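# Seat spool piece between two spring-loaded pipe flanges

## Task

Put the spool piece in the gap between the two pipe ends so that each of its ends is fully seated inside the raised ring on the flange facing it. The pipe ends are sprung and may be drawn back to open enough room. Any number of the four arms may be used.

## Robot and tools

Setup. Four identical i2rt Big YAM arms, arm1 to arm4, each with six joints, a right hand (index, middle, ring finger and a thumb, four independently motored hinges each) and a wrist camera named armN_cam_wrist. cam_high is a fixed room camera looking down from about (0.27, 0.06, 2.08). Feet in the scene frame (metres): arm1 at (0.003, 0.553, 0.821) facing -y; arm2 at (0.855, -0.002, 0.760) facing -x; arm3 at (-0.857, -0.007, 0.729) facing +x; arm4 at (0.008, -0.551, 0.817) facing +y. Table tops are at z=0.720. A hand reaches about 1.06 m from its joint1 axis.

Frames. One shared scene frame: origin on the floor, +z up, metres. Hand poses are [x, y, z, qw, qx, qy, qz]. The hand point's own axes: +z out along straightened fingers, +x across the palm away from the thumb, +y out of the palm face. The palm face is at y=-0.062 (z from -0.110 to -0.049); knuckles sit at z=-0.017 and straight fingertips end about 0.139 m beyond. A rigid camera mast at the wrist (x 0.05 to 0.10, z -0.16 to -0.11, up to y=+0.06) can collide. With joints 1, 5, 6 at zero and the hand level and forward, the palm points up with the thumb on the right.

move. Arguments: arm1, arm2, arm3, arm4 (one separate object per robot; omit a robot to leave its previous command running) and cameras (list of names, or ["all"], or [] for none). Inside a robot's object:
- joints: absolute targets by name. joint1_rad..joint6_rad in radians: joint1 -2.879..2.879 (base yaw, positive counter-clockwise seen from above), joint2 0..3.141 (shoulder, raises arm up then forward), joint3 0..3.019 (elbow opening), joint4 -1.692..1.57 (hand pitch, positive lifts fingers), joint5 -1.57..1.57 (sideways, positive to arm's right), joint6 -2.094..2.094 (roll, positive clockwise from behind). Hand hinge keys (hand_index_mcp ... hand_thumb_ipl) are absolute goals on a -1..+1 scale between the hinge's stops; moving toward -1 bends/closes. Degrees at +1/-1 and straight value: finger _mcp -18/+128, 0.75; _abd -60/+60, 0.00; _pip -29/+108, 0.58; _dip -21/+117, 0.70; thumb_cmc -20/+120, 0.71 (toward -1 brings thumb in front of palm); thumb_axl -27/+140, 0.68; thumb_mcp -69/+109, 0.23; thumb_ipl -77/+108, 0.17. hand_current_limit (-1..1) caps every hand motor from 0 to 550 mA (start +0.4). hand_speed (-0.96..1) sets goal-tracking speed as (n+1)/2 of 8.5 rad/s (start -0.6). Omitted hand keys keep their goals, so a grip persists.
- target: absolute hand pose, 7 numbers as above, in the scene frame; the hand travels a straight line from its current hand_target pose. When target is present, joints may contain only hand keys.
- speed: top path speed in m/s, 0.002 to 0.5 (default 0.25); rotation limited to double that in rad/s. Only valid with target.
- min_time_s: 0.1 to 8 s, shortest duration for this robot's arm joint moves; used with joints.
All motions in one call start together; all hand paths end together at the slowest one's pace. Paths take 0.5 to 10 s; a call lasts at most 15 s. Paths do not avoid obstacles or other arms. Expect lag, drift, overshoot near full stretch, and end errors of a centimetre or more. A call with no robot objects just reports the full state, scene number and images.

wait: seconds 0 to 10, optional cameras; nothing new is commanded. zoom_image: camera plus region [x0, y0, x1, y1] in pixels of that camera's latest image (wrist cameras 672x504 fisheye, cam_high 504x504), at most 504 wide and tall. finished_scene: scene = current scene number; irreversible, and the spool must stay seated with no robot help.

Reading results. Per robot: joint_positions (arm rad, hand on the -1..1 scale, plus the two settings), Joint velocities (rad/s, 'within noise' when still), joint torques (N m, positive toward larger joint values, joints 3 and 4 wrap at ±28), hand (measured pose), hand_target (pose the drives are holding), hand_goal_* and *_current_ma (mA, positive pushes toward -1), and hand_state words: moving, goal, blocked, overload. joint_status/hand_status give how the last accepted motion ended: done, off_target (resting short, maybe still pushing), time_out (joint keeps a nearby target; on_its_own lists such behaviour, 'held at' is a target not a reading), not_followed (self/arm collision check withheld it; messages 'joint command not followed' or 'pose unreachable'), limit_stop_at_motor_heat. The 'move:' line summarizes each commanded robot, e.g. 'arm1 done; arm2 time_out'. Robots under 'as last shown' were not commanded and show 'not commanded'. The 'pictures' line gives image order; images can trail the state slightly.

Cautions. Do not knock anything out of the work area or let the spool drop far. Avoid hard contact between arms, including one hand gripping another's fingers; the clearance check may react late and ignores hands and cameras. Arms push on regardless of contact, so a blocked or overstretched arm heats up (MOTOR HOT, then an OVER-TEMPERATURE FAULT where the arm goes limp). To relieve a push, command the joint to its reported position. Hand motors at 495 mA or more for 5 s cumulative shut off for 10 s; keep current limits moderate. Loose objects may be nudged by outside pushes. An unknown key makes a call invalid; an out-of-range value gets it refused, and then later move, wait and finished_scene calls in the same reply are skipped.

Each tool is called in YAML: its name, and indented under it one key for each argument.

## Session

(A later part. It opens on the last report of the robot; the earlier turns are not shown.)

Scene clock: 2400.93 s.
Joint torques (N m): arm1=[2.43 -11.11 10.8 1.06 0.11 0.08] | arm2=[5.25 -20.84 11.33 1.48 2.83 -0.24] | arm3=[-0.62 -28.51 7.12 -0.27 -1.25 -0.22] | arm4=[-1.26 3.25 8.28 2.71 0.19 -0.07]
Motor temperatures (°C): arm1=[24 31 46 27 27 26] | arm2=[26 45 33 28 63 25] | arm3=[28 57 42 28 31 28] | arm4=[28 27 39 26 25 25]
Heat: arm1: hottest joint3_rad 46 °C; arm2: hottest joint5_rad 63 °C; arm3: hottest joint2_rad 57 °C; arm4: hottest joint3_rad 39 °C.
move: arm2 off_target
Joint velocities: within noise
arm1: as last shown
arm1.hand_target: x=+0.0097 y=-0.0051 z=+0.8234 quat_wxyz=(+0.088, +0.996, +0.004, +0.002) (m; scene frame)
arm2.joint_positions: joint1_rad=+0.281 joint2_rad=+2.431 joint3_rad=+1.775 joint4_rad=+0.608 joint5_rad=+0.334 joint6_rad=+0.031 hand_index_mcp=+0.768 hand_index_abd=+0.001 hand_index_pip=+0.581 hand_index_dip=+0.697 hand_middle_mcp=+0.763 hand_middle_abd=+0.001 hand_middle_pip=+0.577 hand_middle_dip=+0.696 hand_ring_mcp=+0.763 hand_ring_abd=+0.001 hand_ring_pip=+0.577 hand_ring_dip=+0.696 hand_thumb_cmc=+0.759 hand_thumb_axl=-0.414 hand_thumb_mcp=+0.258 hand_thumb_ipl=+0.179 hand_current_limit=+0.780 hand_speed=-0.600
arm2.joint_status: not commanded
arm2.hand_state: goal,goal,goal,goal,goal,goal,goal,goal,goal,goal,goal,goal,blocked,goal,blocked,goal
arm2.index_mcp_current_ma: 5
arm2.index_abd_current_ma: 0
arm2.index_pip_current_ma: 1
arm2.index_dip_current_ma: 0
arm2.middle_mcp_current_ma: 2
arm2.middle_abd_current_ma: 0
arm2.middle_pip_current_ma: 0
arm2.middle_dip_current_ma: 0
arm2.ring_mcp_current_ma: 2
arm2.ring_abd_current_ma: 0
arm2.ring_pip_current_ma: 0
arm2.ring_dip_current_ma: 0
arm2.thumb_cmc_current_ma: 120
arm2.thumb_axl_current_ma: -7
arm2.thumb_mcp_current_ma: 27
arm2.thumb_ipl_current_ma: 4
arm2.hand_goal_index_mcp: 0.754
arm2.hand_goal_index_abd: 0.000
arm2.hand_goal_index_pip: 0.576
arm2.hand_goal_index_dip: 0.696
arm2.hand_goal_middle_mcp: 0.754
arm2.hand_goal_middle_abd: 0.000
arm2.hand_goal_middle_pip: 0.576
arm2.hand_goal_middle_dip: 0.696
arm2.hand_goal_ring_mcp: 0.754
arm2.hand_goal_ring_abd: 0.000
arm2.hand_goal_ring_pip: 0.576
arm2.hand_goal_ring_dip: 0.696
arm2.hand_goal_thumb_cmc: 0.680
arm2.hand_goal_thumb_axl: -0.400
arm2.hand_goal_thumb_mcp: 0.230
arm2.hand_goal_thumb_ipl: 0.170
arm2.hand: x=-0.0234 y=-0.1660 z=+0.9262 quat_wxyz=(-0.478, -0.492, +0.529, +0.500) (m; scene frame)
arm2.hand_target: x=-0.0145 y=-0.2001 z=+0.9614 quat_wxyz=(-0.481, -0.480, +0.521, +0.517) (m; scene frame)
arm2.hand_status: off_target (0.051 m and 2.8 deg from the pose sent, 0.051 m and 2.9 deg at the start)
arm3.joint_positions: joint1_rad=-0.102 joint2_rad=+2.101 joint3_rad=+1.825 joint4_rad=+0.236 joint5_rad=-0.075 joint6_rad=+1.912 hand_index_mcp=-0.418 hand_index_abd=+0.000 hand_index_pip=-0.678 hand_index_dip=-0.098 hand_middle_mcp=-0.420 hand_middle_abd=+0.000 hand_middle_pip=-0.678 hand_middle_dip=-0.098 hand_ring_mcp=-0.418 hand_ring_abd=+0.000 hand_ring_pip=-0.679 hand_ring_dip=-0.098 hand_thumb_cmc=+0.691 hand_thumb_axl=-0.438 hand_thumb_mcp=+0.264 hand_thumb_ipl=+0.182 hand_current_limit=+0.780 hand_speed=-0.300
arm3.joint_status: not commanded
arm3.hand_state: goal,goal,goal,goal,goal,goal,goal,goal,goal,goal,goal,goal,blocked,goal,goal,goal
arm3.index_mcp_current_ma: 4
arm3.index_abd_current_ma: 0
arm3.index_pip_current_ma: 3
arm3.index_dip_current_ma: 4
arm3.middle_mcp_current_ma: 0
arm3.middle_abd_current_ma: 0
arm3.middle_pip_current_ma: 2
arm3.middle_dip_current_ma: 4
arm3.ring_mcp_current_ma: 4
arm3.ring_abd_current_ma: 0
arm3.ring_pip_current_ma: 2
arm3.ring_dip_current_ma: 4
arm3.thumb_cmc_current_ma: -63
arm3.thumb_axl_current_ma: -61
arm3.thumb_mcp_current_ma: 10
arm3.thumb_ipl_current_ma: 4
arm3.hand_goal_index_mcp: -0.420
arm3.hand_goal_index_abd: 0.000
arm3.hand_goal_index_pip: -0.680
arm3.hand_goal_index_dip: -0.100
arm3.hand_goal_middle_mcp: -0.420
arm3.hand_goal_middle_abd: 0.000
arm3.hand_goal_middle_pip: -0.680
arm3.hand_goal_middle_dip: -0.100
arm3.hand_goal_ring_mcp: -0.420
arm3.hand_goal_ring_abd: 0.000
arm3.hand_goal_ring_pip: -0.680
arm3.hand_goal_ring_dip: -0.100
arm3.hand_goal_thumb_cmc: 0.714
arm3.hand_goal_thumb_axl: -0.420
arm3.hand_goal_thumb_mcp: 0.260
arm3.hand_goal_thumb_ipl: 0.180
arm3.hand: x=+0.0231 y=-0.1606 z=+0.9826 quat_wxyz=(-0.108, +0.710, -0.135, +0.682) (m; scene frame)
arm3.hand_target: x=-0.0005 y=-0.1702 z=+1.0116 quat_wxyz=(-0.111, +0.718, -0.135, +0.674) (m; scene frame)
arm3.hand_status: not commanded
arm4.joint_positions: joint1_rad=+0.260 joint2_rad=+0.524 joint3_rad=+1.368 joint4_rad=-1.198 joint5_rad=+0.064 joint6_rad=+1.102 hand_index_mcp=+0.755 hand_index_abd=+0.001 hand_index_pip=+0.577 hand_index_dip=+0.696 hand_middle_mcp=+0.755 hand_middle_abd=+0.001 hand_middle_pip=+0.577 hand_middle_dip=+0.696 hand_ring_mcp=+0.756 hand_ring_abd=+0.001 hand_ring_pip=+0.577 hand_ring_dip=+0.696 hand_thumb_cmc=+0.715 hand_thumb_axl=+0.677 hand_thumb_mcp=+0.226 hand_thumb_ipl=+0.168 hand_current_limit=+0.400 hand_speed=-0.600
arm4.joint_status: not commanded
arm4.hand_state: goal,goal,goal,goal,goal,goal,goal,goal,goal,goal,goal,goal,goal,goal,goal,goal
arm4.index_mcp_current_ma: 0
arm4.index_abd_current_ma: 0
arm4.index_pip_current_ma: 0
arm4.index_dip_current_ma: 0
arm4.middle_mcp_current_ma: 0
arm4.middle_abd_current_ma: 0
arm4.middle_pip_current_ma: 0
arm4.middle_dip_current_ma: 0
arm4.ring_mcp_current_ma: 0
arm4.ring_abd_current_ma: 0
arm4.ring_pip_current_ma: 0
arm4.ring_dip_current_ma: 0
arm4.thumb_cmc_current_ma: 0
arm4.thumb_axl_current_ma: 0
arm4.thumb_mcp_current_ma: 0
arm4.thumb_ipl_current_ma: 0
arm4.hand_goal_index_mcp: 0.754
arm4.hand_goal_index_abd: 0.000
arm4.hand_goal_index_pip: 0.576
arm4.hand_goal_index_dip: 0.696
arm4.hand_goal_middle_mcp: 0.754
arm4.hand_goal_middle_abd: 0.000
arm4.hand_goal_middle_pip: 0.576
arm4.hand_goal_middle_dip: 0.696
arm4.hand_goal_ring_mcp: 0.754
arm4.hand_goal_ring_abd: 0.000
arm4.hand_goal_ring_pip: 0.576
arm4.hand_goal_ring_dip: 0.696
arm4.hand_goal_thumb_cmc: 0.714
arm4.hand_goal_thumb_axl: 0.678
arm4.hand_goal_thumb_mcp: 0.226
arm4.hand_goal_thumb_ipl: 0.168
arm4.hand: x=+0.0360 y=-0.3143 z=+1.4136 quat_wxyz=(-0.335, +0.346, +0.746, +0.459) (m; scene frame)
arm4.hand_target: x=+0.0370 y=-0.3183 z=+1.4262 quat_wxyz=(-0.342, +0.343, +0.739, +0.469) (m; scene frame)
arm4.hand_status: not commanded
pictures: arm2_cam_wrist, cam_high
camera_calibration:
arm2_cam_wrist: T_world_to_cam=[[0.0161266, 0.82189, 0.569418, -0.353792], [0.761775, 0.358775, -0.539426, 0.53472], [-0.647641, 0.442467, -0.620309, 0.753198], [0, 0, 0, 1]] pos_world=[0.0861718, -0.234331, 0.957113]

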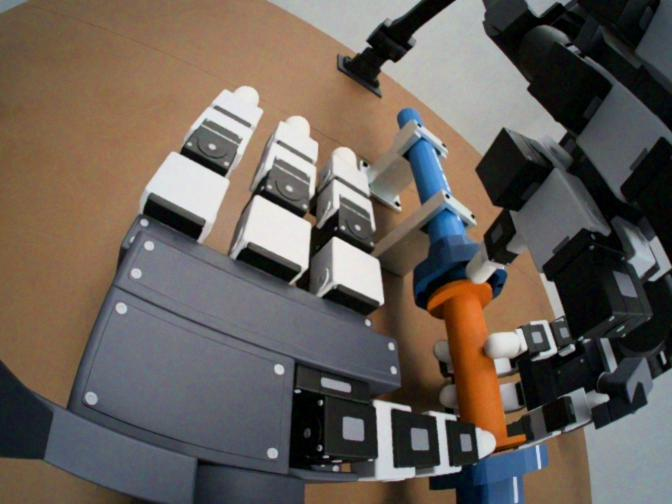

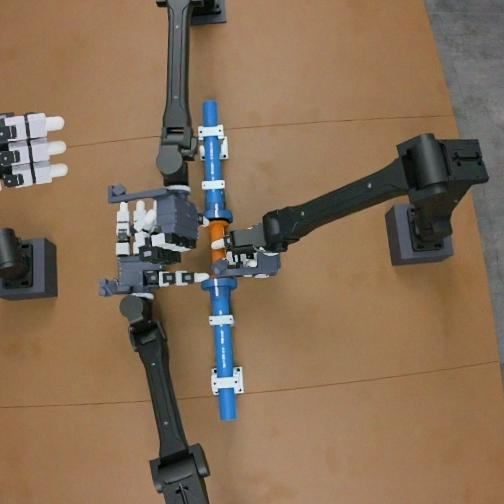

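move:
  arm2: {"target":[-0.0240,-0.2010,0.9600,-0.480,-0.479,0.520,0.518],"speed":0.02}
  cameras: ["cam_high","arm2_cam_wrist"]

zoom_image:
  camera: "cam_high"
  region: [200, 265, 246, 295]

zoom_image:
  camera: "arm2_cam_wrist"
  region: [440, 390, 560, 480]

Scene clock: 2410.20 s.
Joint torques (N m): arm1=[2.37 -11.11 10.78 1.06 0.11 0.08] | arm2=[4.72 -19.19 13.3 1.51 2.13 -0.38] | arm3=[-0.56 -28.51 7.13 -0.31 -1.23 -0.21] | arm4=[-1.61 2.49 8.44 2.56 0.19 -0.07]
Motor temperatures (°C): arm1=[24 31 46 27 27 26] | arm2=[26 45 33 28 62 25] | arm3=[28 57 42 28 31 28] | arm4=[28 27 39 26 25 25]
Heat: arm1: hottest joint3_rad 46 °C; arm2: hottest joint5_rad 62 °C; arm3: hottest joint2_rad 57 °C; arm4: hottest joint3_rad 39 °C.
move: arm2 off_target
Joint velocities: within noise
arm1, arm3, arm4: as last shown
arm1.hand: x=+0.0028 y=+0.0278 z=+0.7971 quat_wxyz=(+0.054, +0.999, +0.002, +0.001) (m; scene frame)
arm1.hand_target: x=+0.0097 y=-0.0052 z=+0.8234 quat_wxyz=(+0.088, +0.996, +0.004, +0.002) (m; scene frame)
arm2.joint_positions: joint1_rad=+0.281 joint2_rad=+2.431 joint3_rad=+1.790 joint4_rad=+0.592 joint5_rad=+0.348 joint6_rad=+0.043 hand_index_mcp=+0.768 hand_index_abd=+0.001 hand_index_pip=+0.581 hand_index_dip=+0.697 hand_middle_mcp=+0.763 hand_middle_abd=+0.001 hand_middle_pip=+0.577 hand_middle_dip=+0.696 hand_ring_mcp=+0.763 hand_ring_abd=+0.001 hand_ring_pip=+0.577 hand_ring_dip=+0.696 hand_thumb_cmc=+0.759 hand_thumb_axl=-0.415 hand_thumb_mcp=+0.266 hand_thumb_ipl=+0.184 hand_current_limit=+0.780 hand_speed=-0.600
arm2.joint_status: not commanded
arm2.hand_state: goal,goal,goal,goal,goal,goal,goal,goal,goal,goal,goal,goal,blocked,goal,blocked,goal
arm2.index_mcp_current_ma: 5
arm2.index_abd_current_ma: 0
arm2.index_pip_current_ma: 1
arm2.index_dip_current_ma: 0
arm2.middle_mcp_current_ma: 2
arm2.middle_abd_current_ma: 0
arm2.middle_pip_current_ma: 0
arm2.middle_dip_current_ma: 0
arm2.ring_mcp_current_ma: 2
arm2.ring_abd_current_ma: 0
arm2.ring_pip_current_ma: 0
arm2.ring_dip_current_ma: 0
arm2.thumb_cmc_current_ma: 120
arm2.thumb_axl_current_ma: -8
arm2.thumb_mcp_current_ma: 43
arm2.thumb_ipl_current_ma: 8
arm2.hand_goal_index_mcp: 0.754
arm2.hand_goal_index_abd: 0.000
arm2.hand_goal_index_pip: 0.576
arm2.hand_goal_index_dip: 0.696
arm2.hand_goal_middle_mcp: 0.754
arm2.hand_goal_middle_abd: 0.000
arm2.hand_goal_middle_pip: 0.576
arm2.hand_goal_middle_dip: 0.696
arm2.hand_goal_ring_mcp: 0.754
arm2.hand_goal_ring_abd: 0.000
arm2.hand_goal_ring_pip: 0.576
arm2.hand_goal_ring_dip: 0.696
arm2.hand_goal_thumb_cmc: 0.680
arm2.hand_goal_thumb_axl: -0.400
arm2.hand_goal_thumb_mcp: 0.230
arm2.hand_goal_thumb_ipl: 0.170
arm2.hand: x=-0.0261 y=-0.1634 z=+0.9300 quat_wxyz=(-0.476, -0.486, +0.536, +0.500) (m; scene frame)
arm2.hand_target: x=-0.0218 y=-0.2000 z=+0.9598 quat_wxyz=(-0.481, -0.479, +0.521, +0.517) (m; scene frame)
arm2.hand_status: off_target (0.048 m and 2.8 deg from the pose sent, 0.049 m and 2.8 deg at the start)
pictures: arm2_cam_wrist, cam_high
camera_calibration:
arm2_cam_wrist: T_world_to_cam=[[0.0285371, 0.82757, 0.560637, -0.348603], [0.76744, 0.341233, -0.542767, 0.538245], [-0.640485, 0.445744, -0.625372, 0.758162], [0, 0, 0, 1]] pos_world=[0.0824689, -0.23312, 0.961714]

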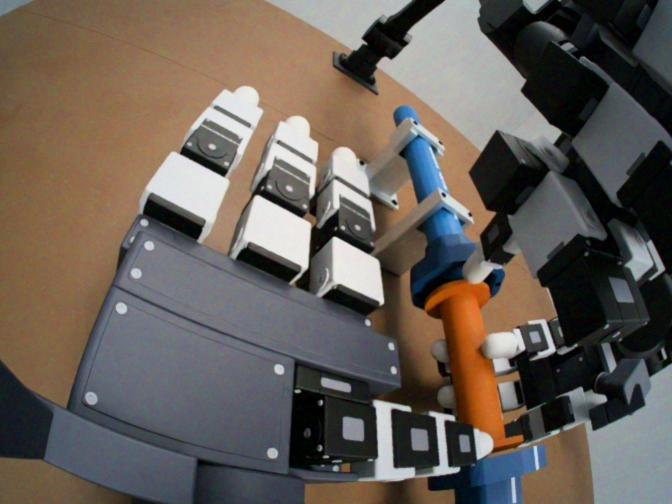

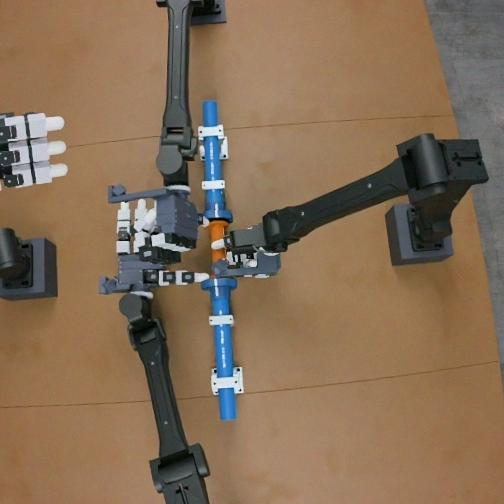

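Scaled by 10.957 from the camera's 504x504 image, which has a finer 720x720 frame.

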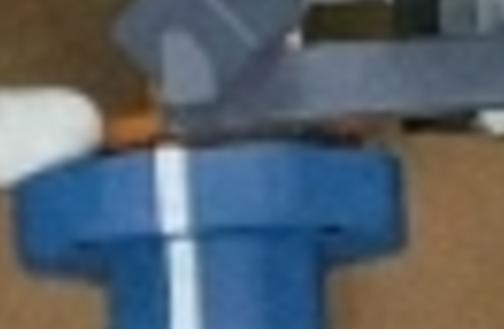

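Scaled by 4.200 from the camera's 672x504 image, which has a finer 960x720 frame.

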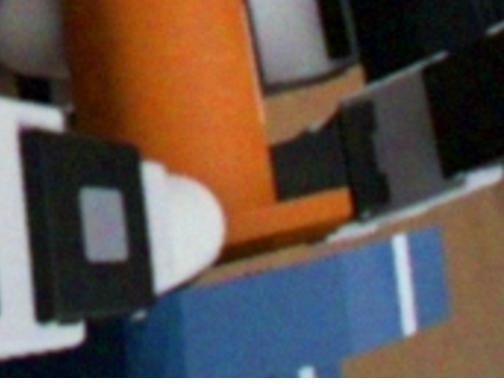

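move:
  arm2: {"target":[-0.0320,-0.2010,0.9560,-0.480,-0.479,0.520,0.518],"speed":0.02}
  cameras: ["cam_high","arm2_cam_wrist"]

zoom_image:
  camera: "cam_high"
  region: [200, 265, 246, 295]

zoom_image:
  camera: "arm2_cam_wrist"
  region: [440, 390, 560, 480]

Scene clock: 2449.30 s.
Joint torques (N m): arm1=[2.37 -11.11 10.78 1.07 0.1 0.08] | arm2=[4.31 -18.67 14.46 1.55 1.38 -0.42] | arm3=[-0.44 -28.16 7.08 -0.42 -1.23 -0.23] | arm4=[-1.03 3.49 8.16 2.63 0.2 -0.09]
Motor temperatures (°C): arm1=[24 30 46 27 27 26] | arm2=[26 44 37 28 57 25] | arm3=[28 57 42 28 31 28] | arm4=[28 27 39 26 25 25]
Heat: arm1: hottest joint3_rad 46 °C; arm2: hottest joint5_rad 57 °C; arm3: hottest joint2_rad 57 °C; arm4: hottest joint3_rad 39 °C.
move: arm2 off_target
Joint velocities: within noise
arm1, arm3, arm4: as last shown
arm1.hand_target: x=+0.0096 y=-0.0052 z=+0.8235 quat_wxyz=(+0.088, +0.996, +0.004, +0.002) (m; scene frame)
arm2.joint_positions: joint1_rad=+0.281 joint2_rad=+2.440 joint3_rad=+1.809 joint4_rad=+0.582 joint5_rad=+0.366 joint6_rad=+0.046 hand_index_mcp=+0.768 hand_index_abd=+0.001 hand_index_pip=+0.581 hand_index_dip=+0.697 hand_middle_mcp=+0.763 hand_middle_abd=+0.001 hand_middle_pip=+0.577 hand_middle_dip=+0.696 hand_ring_mcp=+0.763 hand_ring_abd=+0.001 hand_ring_pip=+0.577 hand_ring_dip=+0.696 hand_thumb_cmc=+0.759 hand_thumb_axl=-0.415 hand_thumb_mcp=+0.267 hand_thumb_ipl=+0.185 hand_current_limit=+0.780 hand_speed=-0.600
arm2.joint_status: not commanded
arm2.hand_state: goal,goal,goal,goal,goal,goal,goal,goal,goal,goal,goal,goal,blocked,goal,blocked,goal
arm2.index_mcp_current_ma: 5
arm2.index_abd_current_ma: 0
arm2.index_pip_current_ma: 1
arm2.index_dip_current_ma: 0
arm2.middle_mcp_current_ma: 2
arm2.middle_abd_current_ma: 0
arm2.middle_pip_current_ma: 0
arm2.middle_dip_current_ma: 0
arm2.ring_mcp_current_ma: 2
arm2.ring_abd_current_ma: 0
arm2.ring_pip_current_ma: 0
arm2.ring_dip_current_ma: 0
arm2.thumb_cmc_current_ma: 120
arm2.thumb_axl_current_ma: -8
arm2.thumb_mcp_current_ma: 46
arm2.thumb_ipl_current_ma: 9
arm2.hand_goal_index_mcp: 0.754
arm2.hand_goal_index_abd: 0.000
arm2.hand_goal_index_pip: 0.576
arm2.hand_goal_index_dip: 0.696
arm2.hand_goal_middle_mcp: 0.754
arm2.hand_goal_middle_abd: 0.000
arm2.hand_goal_middle_pip: 0.576
arm2.hand_goal_middle_dip: 0.696
arm2.hand_goal_ring_mcp: 0.754
arm2.hand_goal_ring_abd: 0.000
arm2.hand_goal_ring_pip: 0.576
arm2.hand_goal_ring_dip: 0.696
arm2.hand_goal_thumb_cmc: 0.680
arm2.hand_goal_thumb_axl: -0.400
arm2.hand_goal_thumb_mcp: 0.230
arm2.hand_goal_thumb_ipl: 0.170
arm2.hand: x=-0.0293 y=-0.1614 z=+0.9303 quat_wxyz=(-0.473, -0.480, +0.540, +0.504) (m; scene frame)
arm2.hand_target: x=-0.0284 y=-0.1999 z=+0.9559 quat_wxyz=(-0.481, -0.479, +0.521, +0.517) (m; scene frame)
arm2.hand_status: off_target (0.047 m and 2.9 deg from the pose sent, 0.046 m and 2.8 deg at the start)
pictures: arm2_cam_wrist, cam_high
camera_calibration:
arm2_cam_wrist: T_world_to_cam=[[0.0435824, 0.82809, 0.558899, -0.348214], [0.772524, 0.326796, -0.544436, 0.53956], [-0.633488, 0.455491, -0.625477, 0.757253], [0, 0, 0, 1]] pos_world=[0.0780638, -0.232896, 0.962017]

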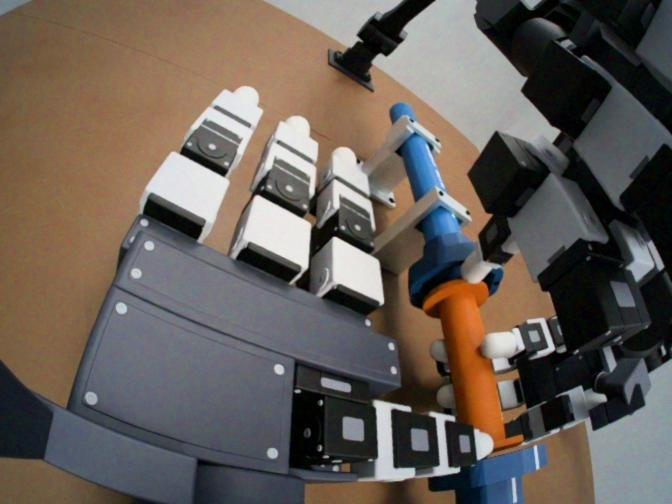

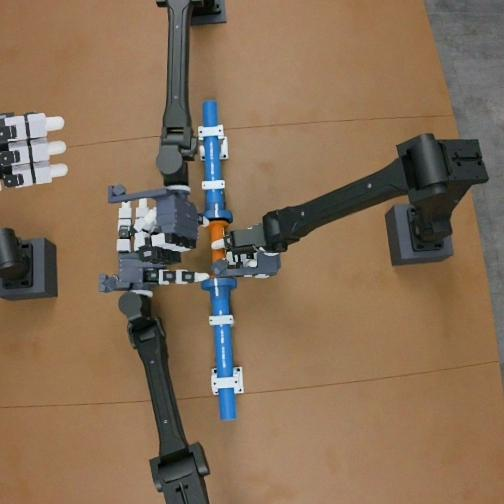

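Scaled by 10.957 from the camera's 504x504 image, which has a finer 720x720 frame.

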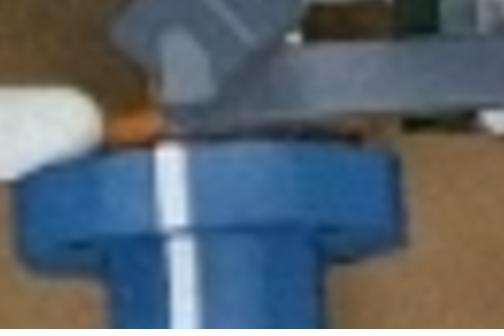

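Scaled by 4.200 from the camera's 672x504 image, which has a finer 960x720 frame.

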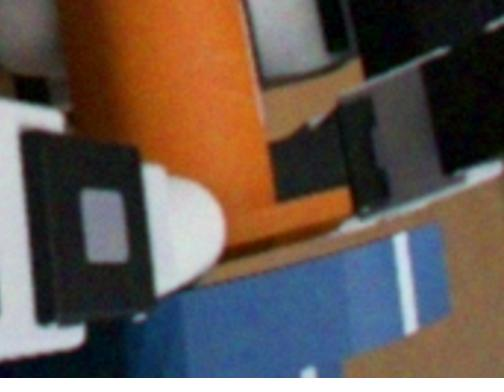

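move:
  arm2: {"target":[-0.0390,-0.2010,0.9540,-0.480,-0.479,0.520,0.518],"speed":0.02}
  cameras: ["cam_high","arm2_cam_wrist"]

zoom_image:
  camera: "cam_high"
  region: [200, 265, 246, 295]

zoom_image:
  camera: "arm2_cam_wrist"
  region: [440, 390, 560, 480]

Scene clock: 2459.50 s.
Joint torques (N m): arm1=[2.37 -11.22 10.69 1.06 0.06 0.03] | arm2=[4.48 -18.49 14.83 1.51 0.95 -0.39] | arm3=[-0.73 -28.16 7.13 -0.34 -1.24 -0.21] | arm4=[-0.62 2.78 8.47 2.56 0.21 -0.08]
Motor temperatures (°C): arm1=[24 30 46 27 27 26] | arm2=[26 43 36 28 54 25] | arm3=[28 57 42 28 31 28] | arm4=[28 27 39 26 25 25]
Heat: arm1: hottest joint3_rad 46 °C; arm2: hottest joint5_rad 54 °C; arm3: hottest joint2_rad 57 °C; arm4: hottest joint3_rad 39 °C.
move: arm2 off_target
Joint velocities: within noise
arm1.joint_positions: joint1_rad=+0.069 joint2_rad=+1.745 joint3_rad=+0.926 joint4_rad=-0.646 joint5_rad=+0.012 joint6_rad=+0.055 hand_index_mcp=+0.121 hand_index_abd=+0.001 hand_index_pip=-0.388 hand_index_dip=+1.000 hand_middle_mcp=+0.124 hand_middle_abd=+0.001 hand_middle_pip=-0.385 hand_middle_dip=+1.000 hand_ring_mcp=-0.901 hand_ring_abd=+0.030 hand_ring_pip=-0.136 hand_ring_dip=+0.264 hand_thumb_cmc=-0.658 hand_thumb_axl=+0.678 hand_thumb_mcp=-0.071 hand_thumb_ipl=+0.188 hand_current_limit=+0.750 hand_speed=-0.700
arm1.joint_status: not commanded
arm1.hand_state: blocked,goal,blocked,goal,blocked,goal,blocked,goal,goal,blocked,goal,goal,goal,goal,blocked,goal
arm1.index_mcp_current_ma: 315
arm1.index_abd_current_ma: 2
arm1.index_pip_current_ma: 161
arm1.index_dip_current_ma: 0
arm1.middle_mcp_current_ma: 327
arm1.middle_abd_current_ma: 2
arm1.middle_pip_current_ma: 175
arm1.middle_dip_current_ma: 0
arm1.ring_mcp_current_ma: -3
arm1.ring_abd_current_ma: 95
arm1.ring_pip_current_ma: 46
arm1.ring_dip_current_ma: 13
arm1.thumb_cmc_current_ma: 6
arm1.thumb_axl_current_ma: 0
arm1.thumb_mcp_current_ma: 381
arm1.thumb_ipl_current_ma: 97
arm1.hand_goal_index_mcp: 0.050
arm1.hand_goal_index_abd: 0.000
arm1.hand_goal_index_pip: -0.430
arm1.hand_goal_index_dip: 1.000
arm1.hand_goal_middle_mcp: 0.050
arm1.hand_goal_middle_abd: 0.000
arm1.hand_goal_middle_pip: -0.430
arm1.hand_goal_middle_dip: 1.000
arm1.hand_goal_ring_mcp: -0.900
arm1.hand_goal_ring_abd: 0.000
arm1.hand_goal_ring_pip: -0.150
arm1.hand_goal_ring_dip: 0.260
arm1.hand_goal_thumb_cmc: -0.660
arm1.hand_goal_thumb_axl: 0.678
arm1.hand_goal_thumb_mcp: -0.140
arm1.hand_goal_thumb_ipl: 0.168
arm1.hand: x=+0.0023 y=+0.0273 z=+0.7969 quat_wxyz=(+0.054, +0.999, +0.000, +0.001) (m; scene frame)
arm1.hand_target: x=+0.0096 y=-0.0051 z=+0.8233 quat_wxyz=(+0.088, +0.996, +0.003, +0.002) (m; scene frame)
arm1.hand_status: not commanded
arm2.joint_positions: joint1_rad=+0.281 joint2_rad=+2.454 joint3_rad=+1.834 joint4_rad=+0.570 joint5_rad=+0.375 joint6_rad=+0.042 hand_index_mcp=+0.768 hand_index_abd=+0.001 hand_index_pip=+0.581 hand_index_dip=+0.697 hand_middle_mcp=+0.763 hand_middle_abd=+0.001 hand_middle_pip=+0.577 hand_middle_dip=+0.696 hand_ring_mcp=+0.763 hand_ring_abd=+0.001 hand_ring_pip=+0.577 hand_ring_dip=+0.696 hand_thumb_cmc=+0.756 hand_thumb_axl=-0.415 hand_thumb_mcp=+0.267 hand_thumb_ipl=+0.185 hand_current_limit=+0.780 hand_speed=-0.600
arm2.joint_status: not commanded
arm2.hand_state: goal,goal,goal,goal,goal,goal,goal,goal,goal,goal,goal,goal,blocked,goal,blocked,goal
arm2.index_mcp_current_ma: 5
arm2.index_abd_current_ma: 0
arm2.index_pip_current_ma: 1
arm2.index_dip_current_ma: 0
arm2.middle_mcp_current_ma: 2
arm2.middle_abd_current_ma: 0
arm2.middle_pip_current_ma: 0
arm2.middle_dip_current_ma: 0
arm2.ring_mcp_current_ma: 2
arm2.ring_abd_current_ma: 0
arm2.ring_pip_current_ma: 0
arm2.ring_dip_current_ma: 0
arm2.thumb_cmc_current_ma: 109
arm2.thumb_axl_current_ma: -8
arm2.thumb_mcp_current_ma: 46
arm2.thumb_ipl_current_ma: 9
arm2.hand_goal_index_mcp: 0.754
arm2.hand_goal_index_abd: 0.000
arm2.hand_goal_index_pip: 0.576
arm2.hand_goal_index_dip: 0.696
arm2.hand_goal_middle_mcp: 0.754
arm2.hand_goal_middle_abd: 0.000
arm2.hand_goal_middle_pip: 0.576
arm2.hand_goal_middle_dip: 0.696
arm2.hand_goal_ring_mcp: 0.754
arm2.hand_goal_ring_abd: 0.000
arm2.hand_goal_ring_pip: 0.576
arm2.hand_goal_ring_dip: 0.696
arm2.hand_goal_thumb_cmc: 0.680
arm2.hand_goal_thumb_axl: -0.400
arm2.hand_goal_thumb_mcp: 0.230
arm2.hand_goal_thumb_ipl: 0.170
arm2.hand: x=-0.0339 y=-0.1616 z=+0.9291 quat_wxyz=(-0.469, -0.479, +0.541, +0.507) (m; scene frame)
arm2.hand_target: x=-0.0347 y=-0.1998 z=+0.9541 quat_wxyz=(-0.481, -0.479, +0.521, +0.518) (m; scene frame)
arm2.hand_status: off_target (0.047 m and 3.0 deg from the pose sent, 0.047 m and 2.9 deg at the start)
arm3, arm4: as last shown
pictures: arm2_cam_wrist, cam_high
camera_calibration:
arm2_cam_wrist: T_world_to_cam=[[0.05038, 0.824964, 0.562935, -0.351242], [0.775968, 0.322517, -0.542085, 0.539799], [-0.628757, 0.46413, -0.623898, 0.753764], [0, 0, 0, 1]] pos_world=[0.0727633, -0.234177, 0.960614]

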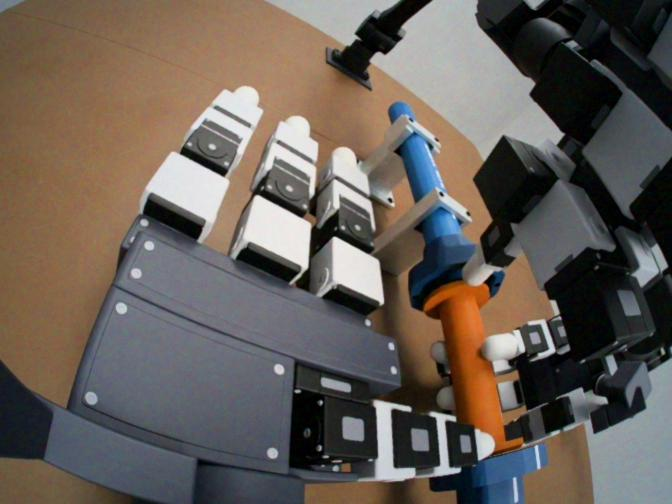

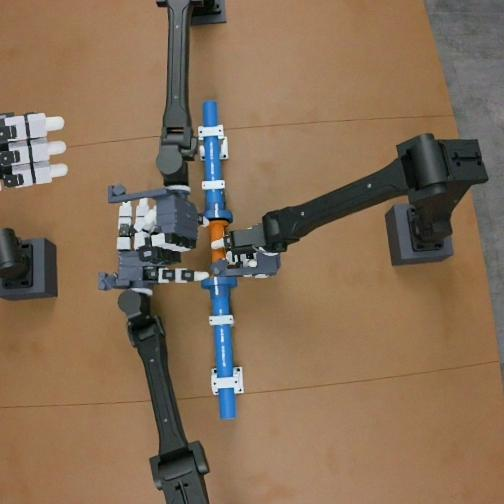

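Scaled by 10.957 from the camera's 504x504 image, which has a finer 720x720 frame.

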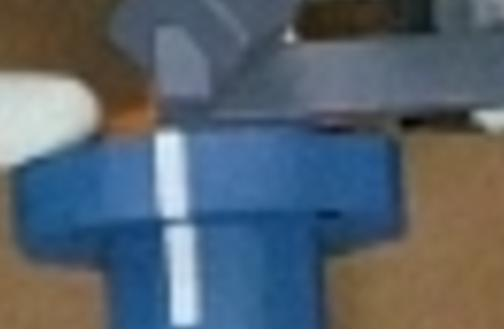

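Scaled by 4.200 from the camera's 672x504 image, which has a finer 960x720 frame.

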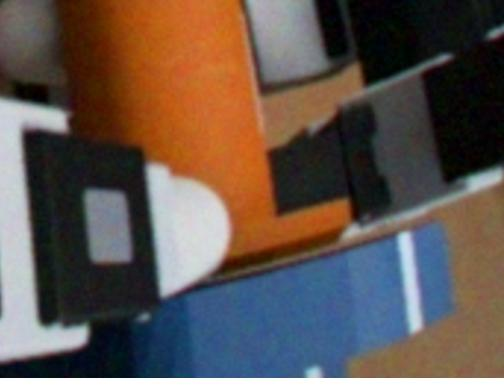

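move:
  arm2: {"target":[-0.0430,-0.2010,0.9540,-0.480,-0.479,0.520,0.518],"speed":0.02}
  cameras: ["cam_high","arm2_cam_wrist"]

zoom_image:
  camera: "cam_high"
  region: [200, 205, 246, 235]

zoom_image:
  camera: "cam_high"
  region: [200, 265, 246, 295]

zoom_image:
  camera: "arm2_cam_wrist"
  region: [440, 390, 560, 480]

Scene clock: 2474.63 s.
Joint torques (N m): arm1=[2.26 -11.22 10.41 1.07 0.06 0.04] | arm2=[4.89 -19.19 15.17 1.28 0.81 -0.37] | arm3=[-0.62 -28.22 7.1 -0.36 -1.23 -0.23] | arm4=[-1.32 3.14 8.28 2.52 0.2 -0.12]
Motor temperatures (°C): arm1=[24 30 44 27 27 26] | arm2=[26 42 38 28 51 25] | arm3=[28 57 42 28 31 28] | arm4=[28 27 39 26 25 25]
Heat: arm1: hottest joint3_rad 44 °C; arm2: hottest joint5_rad 51 °C; arm3: hottest joint2_rad 57 °C; arm4: hottest joint3_rad 39 °C.
move: arm2 off_target
Joint velocities: within noise
arm1, arm3, arm4: as last shown
arm1.joint_positions: joint1_rad=+0.071 joint2_rad=+1.745 joint3_rad=+0.930 joint4_rad=-0.646 joint5_rad=+0.012 joint6_rad=+0.055 hand_index_mcp=+0.121 hand_index_abd=+0.001 hand_index_pip=-0.388 hand_index_dip=+1.000 hand_middle_mcp=+0.125 hand_middle_abd=+0.001 hand_middle_pip=-0.385 hand_middle_dip=+1.000 hand_ring_mcp=-0.901 hand_ring_abd=+0.030 hand_ring_pip=-0.136 hand_ring_dip=+0.264 hand_thumb_cmc=-0.659 hand_thumb_axl=+0.678 hand_thumb_mcp=-0.071 hand_thumb_ipl=+0.188 hand_current_limit=+0.750 hand_speed=-0.700
arm1.middle_mcp_current_ma: 332
arm1.thumb_cmc_current_ma: 1
arm1.hand: x=+0.0030 y=+0.0251 z=+0.7985 quat_wxyz=(+0.056, +0.998, +0.000, +0.001) (m; scene frame)
arm1.hand_target: x=+0.0096 y=-0.0052 z=+0.8234 quat_wxyz=(+0.088, +0.996, +0.003, +0.002) (m; scene frame)
arm2.joint_positions: joint1_rad=+0.281 joint2_rad=+2.462 joint3_rad=+1.852 joint4_rad=+0.561 joint5_rad=+0.376 joint6_rad=+0.040 hand_index_mcp=+0.768 hand_index_abd=+0.001 hand_index_pip=+0.581 hand_index_dip=+0.697 hand_middle_mcp=+0.763 hand_middle_abd=+0.001 hand_middle_pip=+0.577 hand_middle_dip=+0.696 hand_ring_mcp=+0.763 hand_ring_abd=+0.001 hand_ring_pip=+0.577 hand_ring_dip=+0.696 hand_thumb_cmc=+0.754 hand_thumb_axl=-0.415 hand_thumb_mcp=+0.267 hand_thumb_ipl=+0.185 hand_current_limit=+0.780 hand_speed=-0.600
arm2.joint_status: not commanded
arm2.hand_state: goal,goal,goal,goal,goal,goal,goal,goal,goal,goal,goal,goal,blocked,goal,blocked,goal
arm2.index_mcp_current_ma: 5
arm2.index_abd_current_ma: 0
arm2.index_pip_current_ma: 1
arm2.index_dip_current_ma: 0
arm2.middle_mcp_current_ma: 2
arm2.middle_abd_current_ma: 0
arm2.middle_pip_current_ma: 0
arm2.middle_dip_current_ma: 0
arm2.ring_mcp_current_ma: 2
arm2.ring_abd_current_ma: 0
arm2.ring_pip_current_ma: 0
arm2.ring_dip_current_ma: 0
arm2.thumb_cmc_current_ma: 105
arm2.thumb_axl_current_ma: -8
arm2.thumb_mcp_current_ma: 46
arm2.thumb_ipl_current_ma: 9
arm2.hand_goal_index_mcp: 0.754
arm2.hand_goal_index_abd: 0.000
arm2.hand_goal_index_pip: 0.576
arm2.hand_goal_index_dip: 0.696
arm2.hand_goal_middle_mcp: 0.754
arm2.hand_goal_middle_abd: 0.000
arm2.hand_goal_middle_pip: 0.576
arm2.hand_goal_middle_dip: 0.696
arm2.hand_goal_ring_mcp: 0.754
arm2.hand_goal_ring_abd: 0.000
arm2.hand_goal_ring_pip: 0.576
arm2.hand_goal_ring_dip: 0.696
arm2.hand_goal_thumb_cmc: 0.680
arm2.hand_goal_thumb_axl: -0.400
arm2.hand_goal_thumb_mcp: 0.230
arm2.hand_goal_thumb_ipl: 0.170
arm2.hand: x=-0.0373 y=-0.1624 z=+0.9291 quat_wxyz=(-0.468, -0.480, +0.541, +0.508) (m; scene frame)
arm2.hand_target: x=-0.0386 y=-0.1998 z=+0.9539 quat_wxyz=(-0.481, -0.479, +0.521, +0.518) (m; scene frame)
arm2.hand_status: off_target (0.046 m and 3.0 deg from the pose sent, 0.047 m and 3.0 deg at the start)
pictures: arm2_cam_wrist, cam_high
camera_calibration:
arm2_cam_wrist: T_world_to_cam=[[0.0513767, 0.823942, 0.564341, -0.351847], [0.77671, 0.322242, -0.541186, 0.541801], [-0.62776, 0.466133, -0.623408, 0.751894], [0, 0, 0, 1]] pos_world=[0.0692636, -0.235172, 0.960513]

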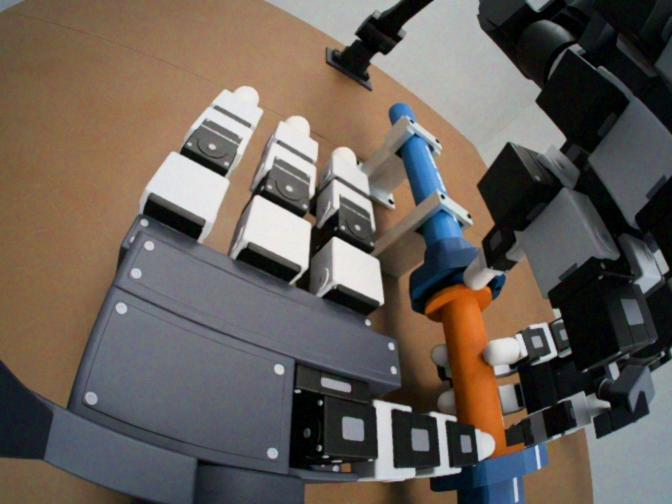

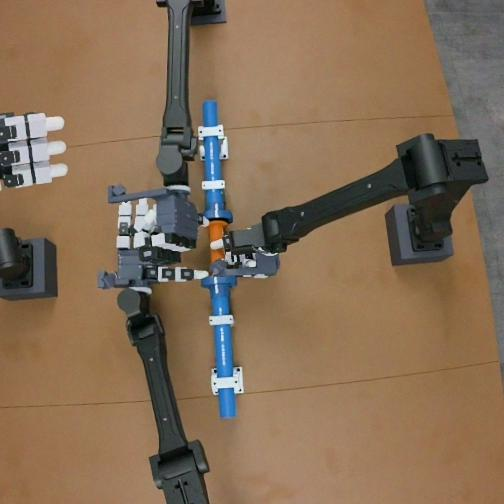

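Scaled by 10.957 from the camera's 504x504 image, which has a finer 720x720 frame.

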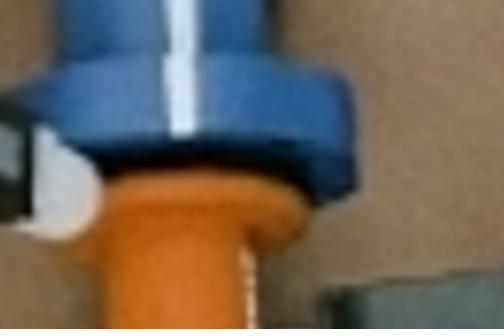

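Scaled by 10.957 from the camera's 504x504 image, which has a finer 720x720 frame.

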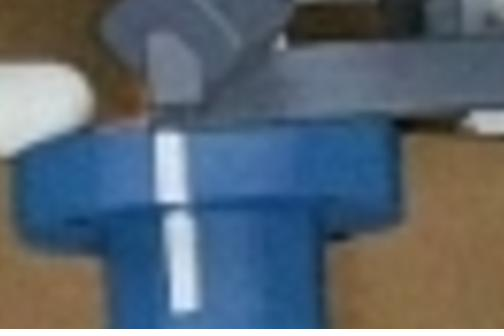

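Scaled by 4.200 from the camera's 672x504 image, which has a finer 960x720 frame.

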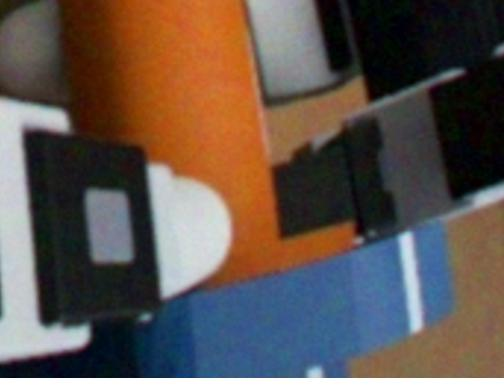

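move:
  arm2: {"target":[-0.0480,-0.2010,0.9540,-0.480,-0.479,0.520,0.518],"speed":0.02}
  cameras: ["cam_high","arm2_cam_wrist"]

zoom_image:
  camera: "cam_high"
  region: [200, 205, 246, 235]

zoom_image:
  camera: "cam_high"
  region: [200, 260, 246, 290]

zoom_image:
  camera: "arm2_cam_wrist"
  region: [440, 390, 560, 480]

Scene clock: 2491.43 s.
Joint torques (N m): arm1=[2.32 -11.28 10.28 1.07 0.06 0.03] | arm2=[4.07 -18.84 15.38 1.5 0.66 -0.3] | arm3=[-0.56 -28.28 7.15 -0.34 -1.24 -0.23] | arm4=[-1.44 3.14 8.05 2.48 0.21 -0.07]
Motor temperatures (°C): arm1=[24 29 44 27 27 26] | arm2=[26 41 40 28 49 25] | arm3=[28 57 42 28 31 28] | arm4=[28 27 39 26 25 25]
Heat: arm1: hottest joint3_rad 44 °C; arm2: hottest joint5_rad 49 °C; arm3: hottest joint2_rad 57 °C; arm4: hottest joint3_rad 39 °C.
move: arm2 off_target
Joint velocities: within noise
arm1, arm3, arm4: as last shown
arm1.joint_positions: joint1_rad=+0.071 joint2_rad=+1.745 joint3_rad=+0.932 joint4_rad=-0.646 joint5_rad=+0.012 joint6_rad=+0.056 hand_index_mcp=+0.121 hand_index_abd=+0.001 hand_index_pip=-0.388 hand_index_dip=+1.000 hand_middle_mcp=+0.125 hand_middle_abd=+0.001 hand_middle_pip=-0.385 hand_middle_dip=+1.000 hand_ring_mcp=-0.901 hand_ring_abd=+0.030 hand_ring_pip=-0.136 hand_ring_dip=+0.264 hand_thumb_cmc=-0.659 hand_thumb_axl=+0.678 hand_thumb_mcp=-0.071 hand_thumb_ipl=+0.188 hand_current_limit=+0.750 hand_speed=-0.700
arm1.thumb_cmc_current_ma: 2
arm1.hand: x=+0.0030 y=+0.0242 z=+0.7992 quat_wxyz=(+0.057, +0.998, +0.000, +0.001) (m; scene frame)
arm2.joint_positions: joint1_rad=+0.281 joint2_rad=+2.471 joint3_rad=+1.872 joint4_rad=+0.549 joint5_rad=+0.379 joint6_rad=+0.037 hand_index_mcp=+0.768 hand_index_abd=+0.001 hand_index_pip=+0.581 hand_index_dip=+0.697 hand_middle_mcp=+0.763 hand_middle_abd=+0.001 hand_middle_pip=+0.577 hand_middle_dip=+0.696 hand_ring_mcp=+0.763 hand_ring_abd=+0.001 hand_ring_pip=+0.577 hand_ring_dip=+0.696 hand_thumb_cmc=+0.754 hand_thumb_axl=-0.412 hand_thumb_mcp=+0.267 hand_thumb_ipl=+0.185 hand_current_limit=+0.780 hand_speed=-0.600
arm2.joint_status: not commanded
arm2.hand_state: goal,goal,goal,goal,goal,goal,goal,goal,goal,goal,goal,goal,blocked,goal,blocked,goal
arm2.index_mcp_current_ma: 5
arm2.index_abd_current_ma: 0
arm2.index_pip_current_ma: 1
arm2.index_dip_current_ma: 0
arm2.middle_mcp_current_ma: 2
arm2.middle_abd_current_ma: 0
arm2.middle_pip_current_ma: 0
arm2.middle_dip_current_ma: 0
arm2.ring_mcp_current_ma: 2
arm2.ring_abd_current_ma: 0
arm2.ring_pip_current_ma: 0
arm2.ring_dip_current_ma: 0
arm2.thumb_cmc_current_ma: 105
arm2.thumb_axl_current_ma: -6
arm2.thumb_mcp_current_ma: 46
arm2.thumb_ipl_current_ma: 9
arm2.hand_goal_index_mcp: 0.754
arm2.hand_goal_index_abd: 0.000
arm2.hand_goal_index_pip: 0.576
arm2.hand_goal_index_dip: 0.696
arm2.hand_goal_middle_mcp: 0.754
arm2.hand_goal_middle_abd: 0.000
arm2.hand_goal_middle_pip: 0.576
arm2.hand_goal_middle_dip: 0.696
arm2.hand_goal_ring_mcp: 0.754
arm2.hand_goal_ring_abd: 0.000
arm2.hand_goal_ring_pip: 0.576
arm2.hand_goal_ring_dip: 0.696
arm2.hand_goal_thumb_cmc: 0.680
arm2.hand_goal_thumb_axl: -0.400
arm2.hand_goal_thumb_mcp: 0.230
arm2.hand_goal_thumb_ipl: 0.170
arm2.hand: x=-0.0413 y=-0.1634 z=+0.9296 quat_wxyz=(-0.466, -0.480, +0.541, +0.509) (m; scene frame)
arm2.hand_target: x=-0.0433 y=-0.1998 z=+0.9540 quat_wxyz=(-0.481, -0.479, +0.521, +0.518) (m; scene frame)
arm2.hand_status: off_target (0.045 m and 3.0 deg from the pose sent, 0.047 m and 3.0 deg at the start)
pictures: arm2_cam_wrist, cam_high
camera_calibration:
arm2_cam_wrist: T_world_to_cam=[[0.0530168, 0.82197, 0.567057, -0.353836], [0.77789, 0.322075, -0.539588, 0.544021], [-0.62616, 0.469716, -0.622327, 0.749797], [0, 0, 0, 1]] pos_world=[0.065064, -0.236564, 0.960812]

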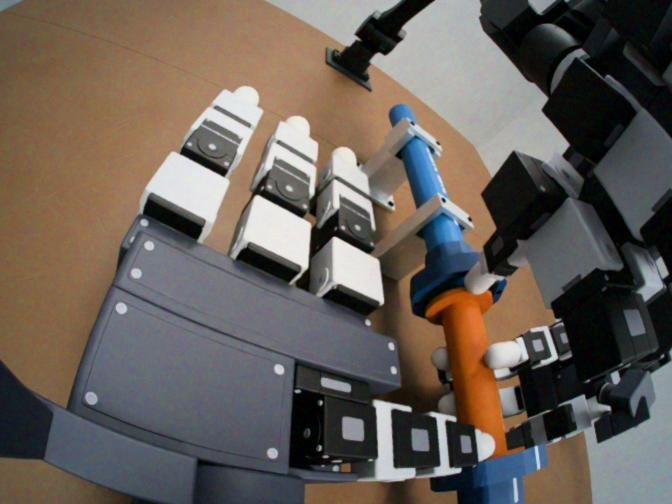

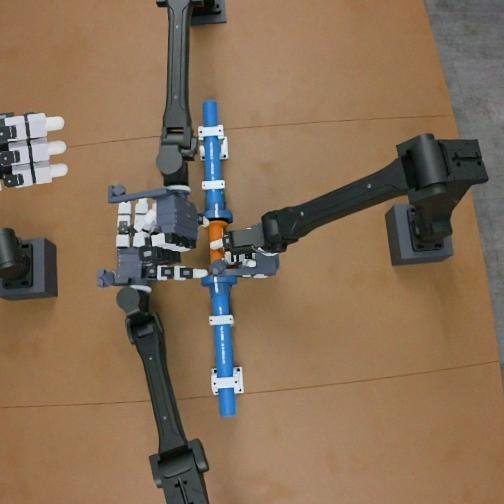

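Scaled by 10.957 from the camera's 504x504 image, which has a finer 720x720 frame.

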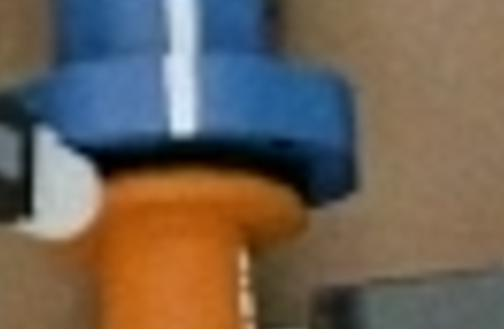

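Scaled by 10.957 from the camera's 504x504 image, which has a finer 720x720 frame.

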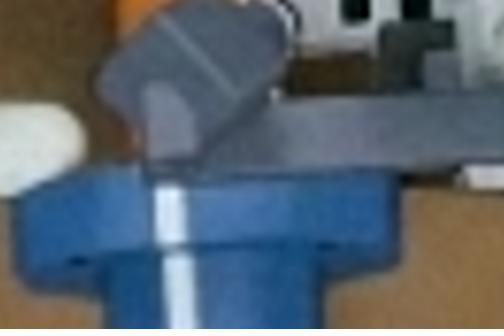

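Scaled by 4.200 from the camera's 672x504 image, which has a finer 960x720 frame.

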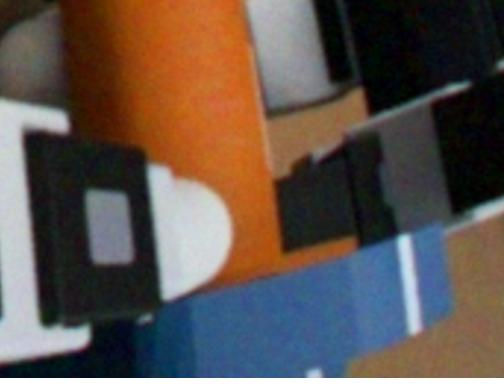

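move:
  arm2: {"target":[-0.0510,-0.2010,0.9540,-0.480,-0.479,0.520,0.518],"speed":0.02}
  cameras: ["cam_high","arm2_cam_wrist"]

zoom_image:
  camera: "cam_high"
  region: [200, 205, 246, 235]

zoom_image:
  camera: "cam_high"
  region: [200, 260, 246, 290]

zoom_image:
  camera: "arm2_cam_wrist"
  region: [440, 390, 560, 480]

Scene clock: 2516.57 s.
Joint torques (N m): arm1=[2.26 -11.28 10.28 1.07 -0.17 -0.04] | arm2=[1.73 -18.02 15.5 1.37 0.22 -0.12] | arm3=[-0.67 -28.22 7.04 -0.27 -1.21 -0.21] | arm4=[-1.26 3.25 8.17 2.56 0.16 -0.02]
Motor temperatures (°C): arm1=[24 29 43 27 27 26] | arm2=[26 40 39 28 46 25] | arm3=[28 57 42 28 31 28] | arm4=[28 27 39 26 25 25]
Heat: arm1: hottest joint3_rad 43 °C; arm2: hottest joint5_rad 46 °C; arm3: hottest joint2_rad 57 °C; arm4: hottest joint3_rad 39 °C.
move: arm2 off_target
Joint velocities: within noise
arm1, arm3, arm4: as last shown
arm1.joint_positions: joint1_rad=+0.071 joint2_rad=+1.745 joint3_rad=+0.932 joint4_rad=-0.646 joint5_rad=+0.017 joint6_rad=+0.062 hand_index_mcp=+0.121 hand_index_abd=+0.001 hand_index_pip=-0.388 hand_index_dip=+1.000 hand_middle_mcp=+0.125 hand_middle_abd=+0.001 hand_middle_pip=-0.385 hand_middle_dip=+1.000 hand_ring_mcp=-0.901 hand_ring_abd=+0.030 hand_ring_pip=-0.136 hand_ring_dip=+0.264 hand_thumb_cmc=-0.659 hand_thumb_axl=+0.678 hand_thumb_mcp=-0.071 hand_thumb_ipl=+0.188 hand_current_limit=+0.750 hand_speed=-0.700
arm1.ring_mcp_current_ma: -4
arm1.hand: x=+0.0016 y=+0.0243 z=+0.7993 quat_wxyz=(+0.057, +0.998, -0.003, -0.002) (m; scene frame)
arm2.joint_positions: joint1_rad=+0.308 joint2_rad=+2.475 joint3_rad=+1.900 joint4_rad=+0.537 joint5_rad=+0.388 joint6_rad=+0.016 hand_index_mcp=+0.768 hand_index_abd=+0.001 hand_index_pip=+0.581 hand_index_dip=+0.697 hand_middle_mcp=+0.763 hand_middle_abd=+0.001 hand_middle_pip=+0.577 hand_middle_dip=+0.696 hand_ring_mcp=+0.763 hand_ring_abd=+0.001 hand_ring_pip=+0.577 hand_ring_dip=+0.696 hand_thumb_cmc=+0.704 hand_thumb_axl=-0.402 hand_thumb_mcp=+0.242 hand_thumb_ipl=+0.175 hand_current_limit=+0.780 hand_speed=-0.600
arm2.joint_status: not commanded
arm2.hand_state: goal,goal,goal,goal,goal,goal,goal,goal,goal,goal,goal,goal,blocked,goal,goal,goal
arm2.index_mcp_current_ma: 5
arm2.index_abd_current_ma: 0
arm2.index_pip_current_ma: 1
arm2.index_dip_current_ma: 0
arm2.middle_mcp_current_ma: 2
arm2.middle_abd_current_ma: 0
arm2.middle_pip_current_ma: 0
arm2.middle_dip_current_ma: 0
arm2.ring_mcp_current_ma: 2
arm2.ring_abd_current_ma: 0
arm2.ring_pip_current_ma: 0
arm2.ring_dip_current_ma: 0
arm2.thumb_cmc_current_ma: 13
arm2.thumb_axl_current_ma: 0
arm2.thumb_mcp_current_ma: 5
arm2.thumb_ipl_current_ma: 1
arm2.hand_goal_index_mcp: 0.754
arm2.hand_goal_index_abd: 0.000
arm2.hand_goal_index_pip: 0.576
arm2.hand_goal_index_dip: 0.696
arm2.hand_goal_middle_mcp: 0.754
arm2.hand_goal_middle_abd: 0.000
arm2.hand_goal_middle_pip: 0.576
arm2.hand_goal_middle_dip: 0.696
arm2.hand_goal_ring_mcp: 0.754
arm2.hand_goal_ring_abd: 0.000
arm2.hand_goal_ring_pip: 0.576
arm2.hand_goal_ring_dip: 0.696
arm2.hand_goal_thumb_cmc: 0.680
arm2.hand_goal_thumb_axl: -0.400
arm2.hand_goal_thumb_mcp: 0.230
arm2.hand_goal_thumb_ipl: 0.170
arm2.on_its_own: hand_thumb_cmc moved -0.050 toward your old target +0.680
arm2.hand: x=-0.0411 y=-0.1886 z=+0.9393 quat_wxyz=(-0.469, -0.486, +0.530, +0.512) (m; scene frame)
arm2.hand_target: x=-0.0485 y=-0.2004 z=+0.9541 quat_wxyz=(-0.480, -0.479, +0.520, +0.518) (m; scene frame)
arm2.hand_status: off_target (0.022 m and 1.9 deg from the pose sent, 0.046 m and 3.0 deg at the start)
pictures: arm2_cam_wrist, cam_high
camera_calibration:
arm2_cam_wrist: T_world_to_cam=[[0.0441321, 0.812453, 0.581354, -0.354234], [0.766361, 0.345781, -0.541412, 0.56295], [-0.640893, 0.469421, -0.607372, 0.753082], [0, 0, 0, 1]] pos_world=[0.066855, -0.260371, 0.968124]

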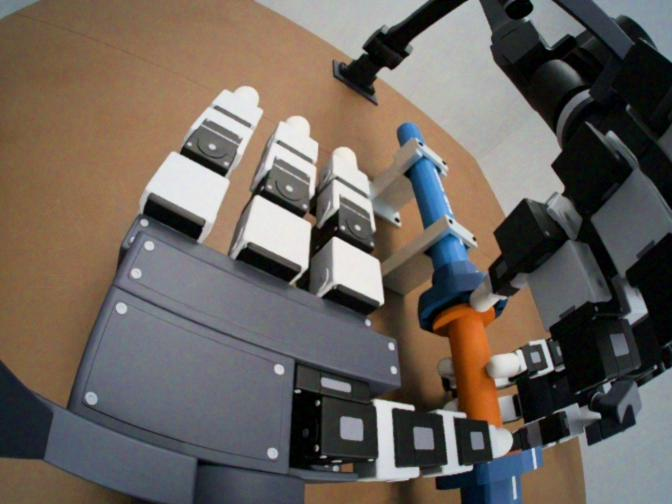

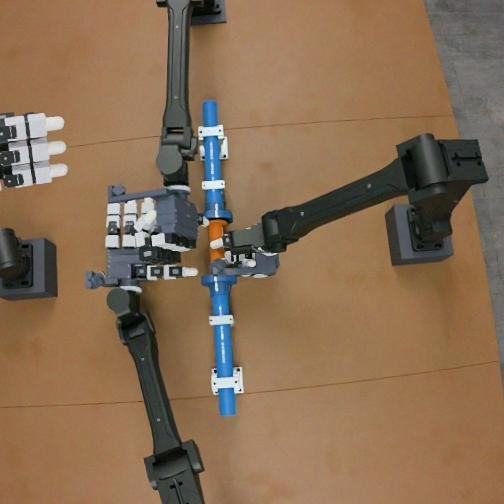

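Scaled by 10.957 from the camera's 504x504 image, which has a finer 720x720 frame.

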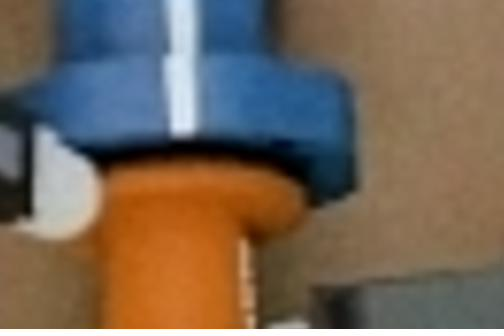

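Scaled by 10.957 from the camera's 504x504 image, which has a finer 720x720 frame.

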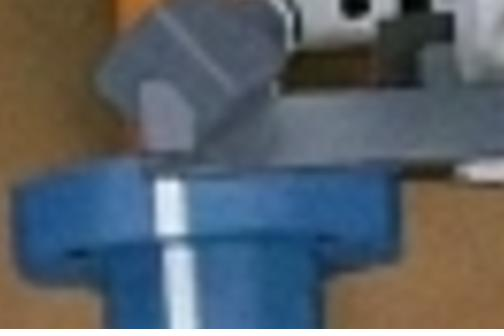

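Scaled by 4.200 from the camera's 672x504 image, which has a finer 960x720 frame.

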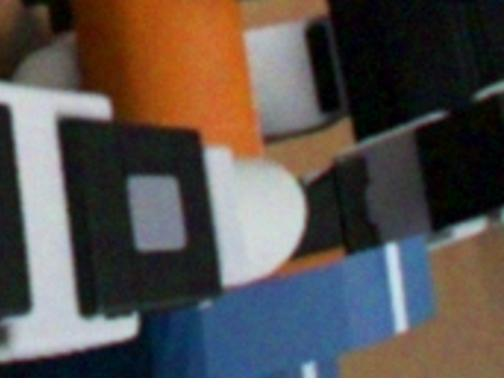

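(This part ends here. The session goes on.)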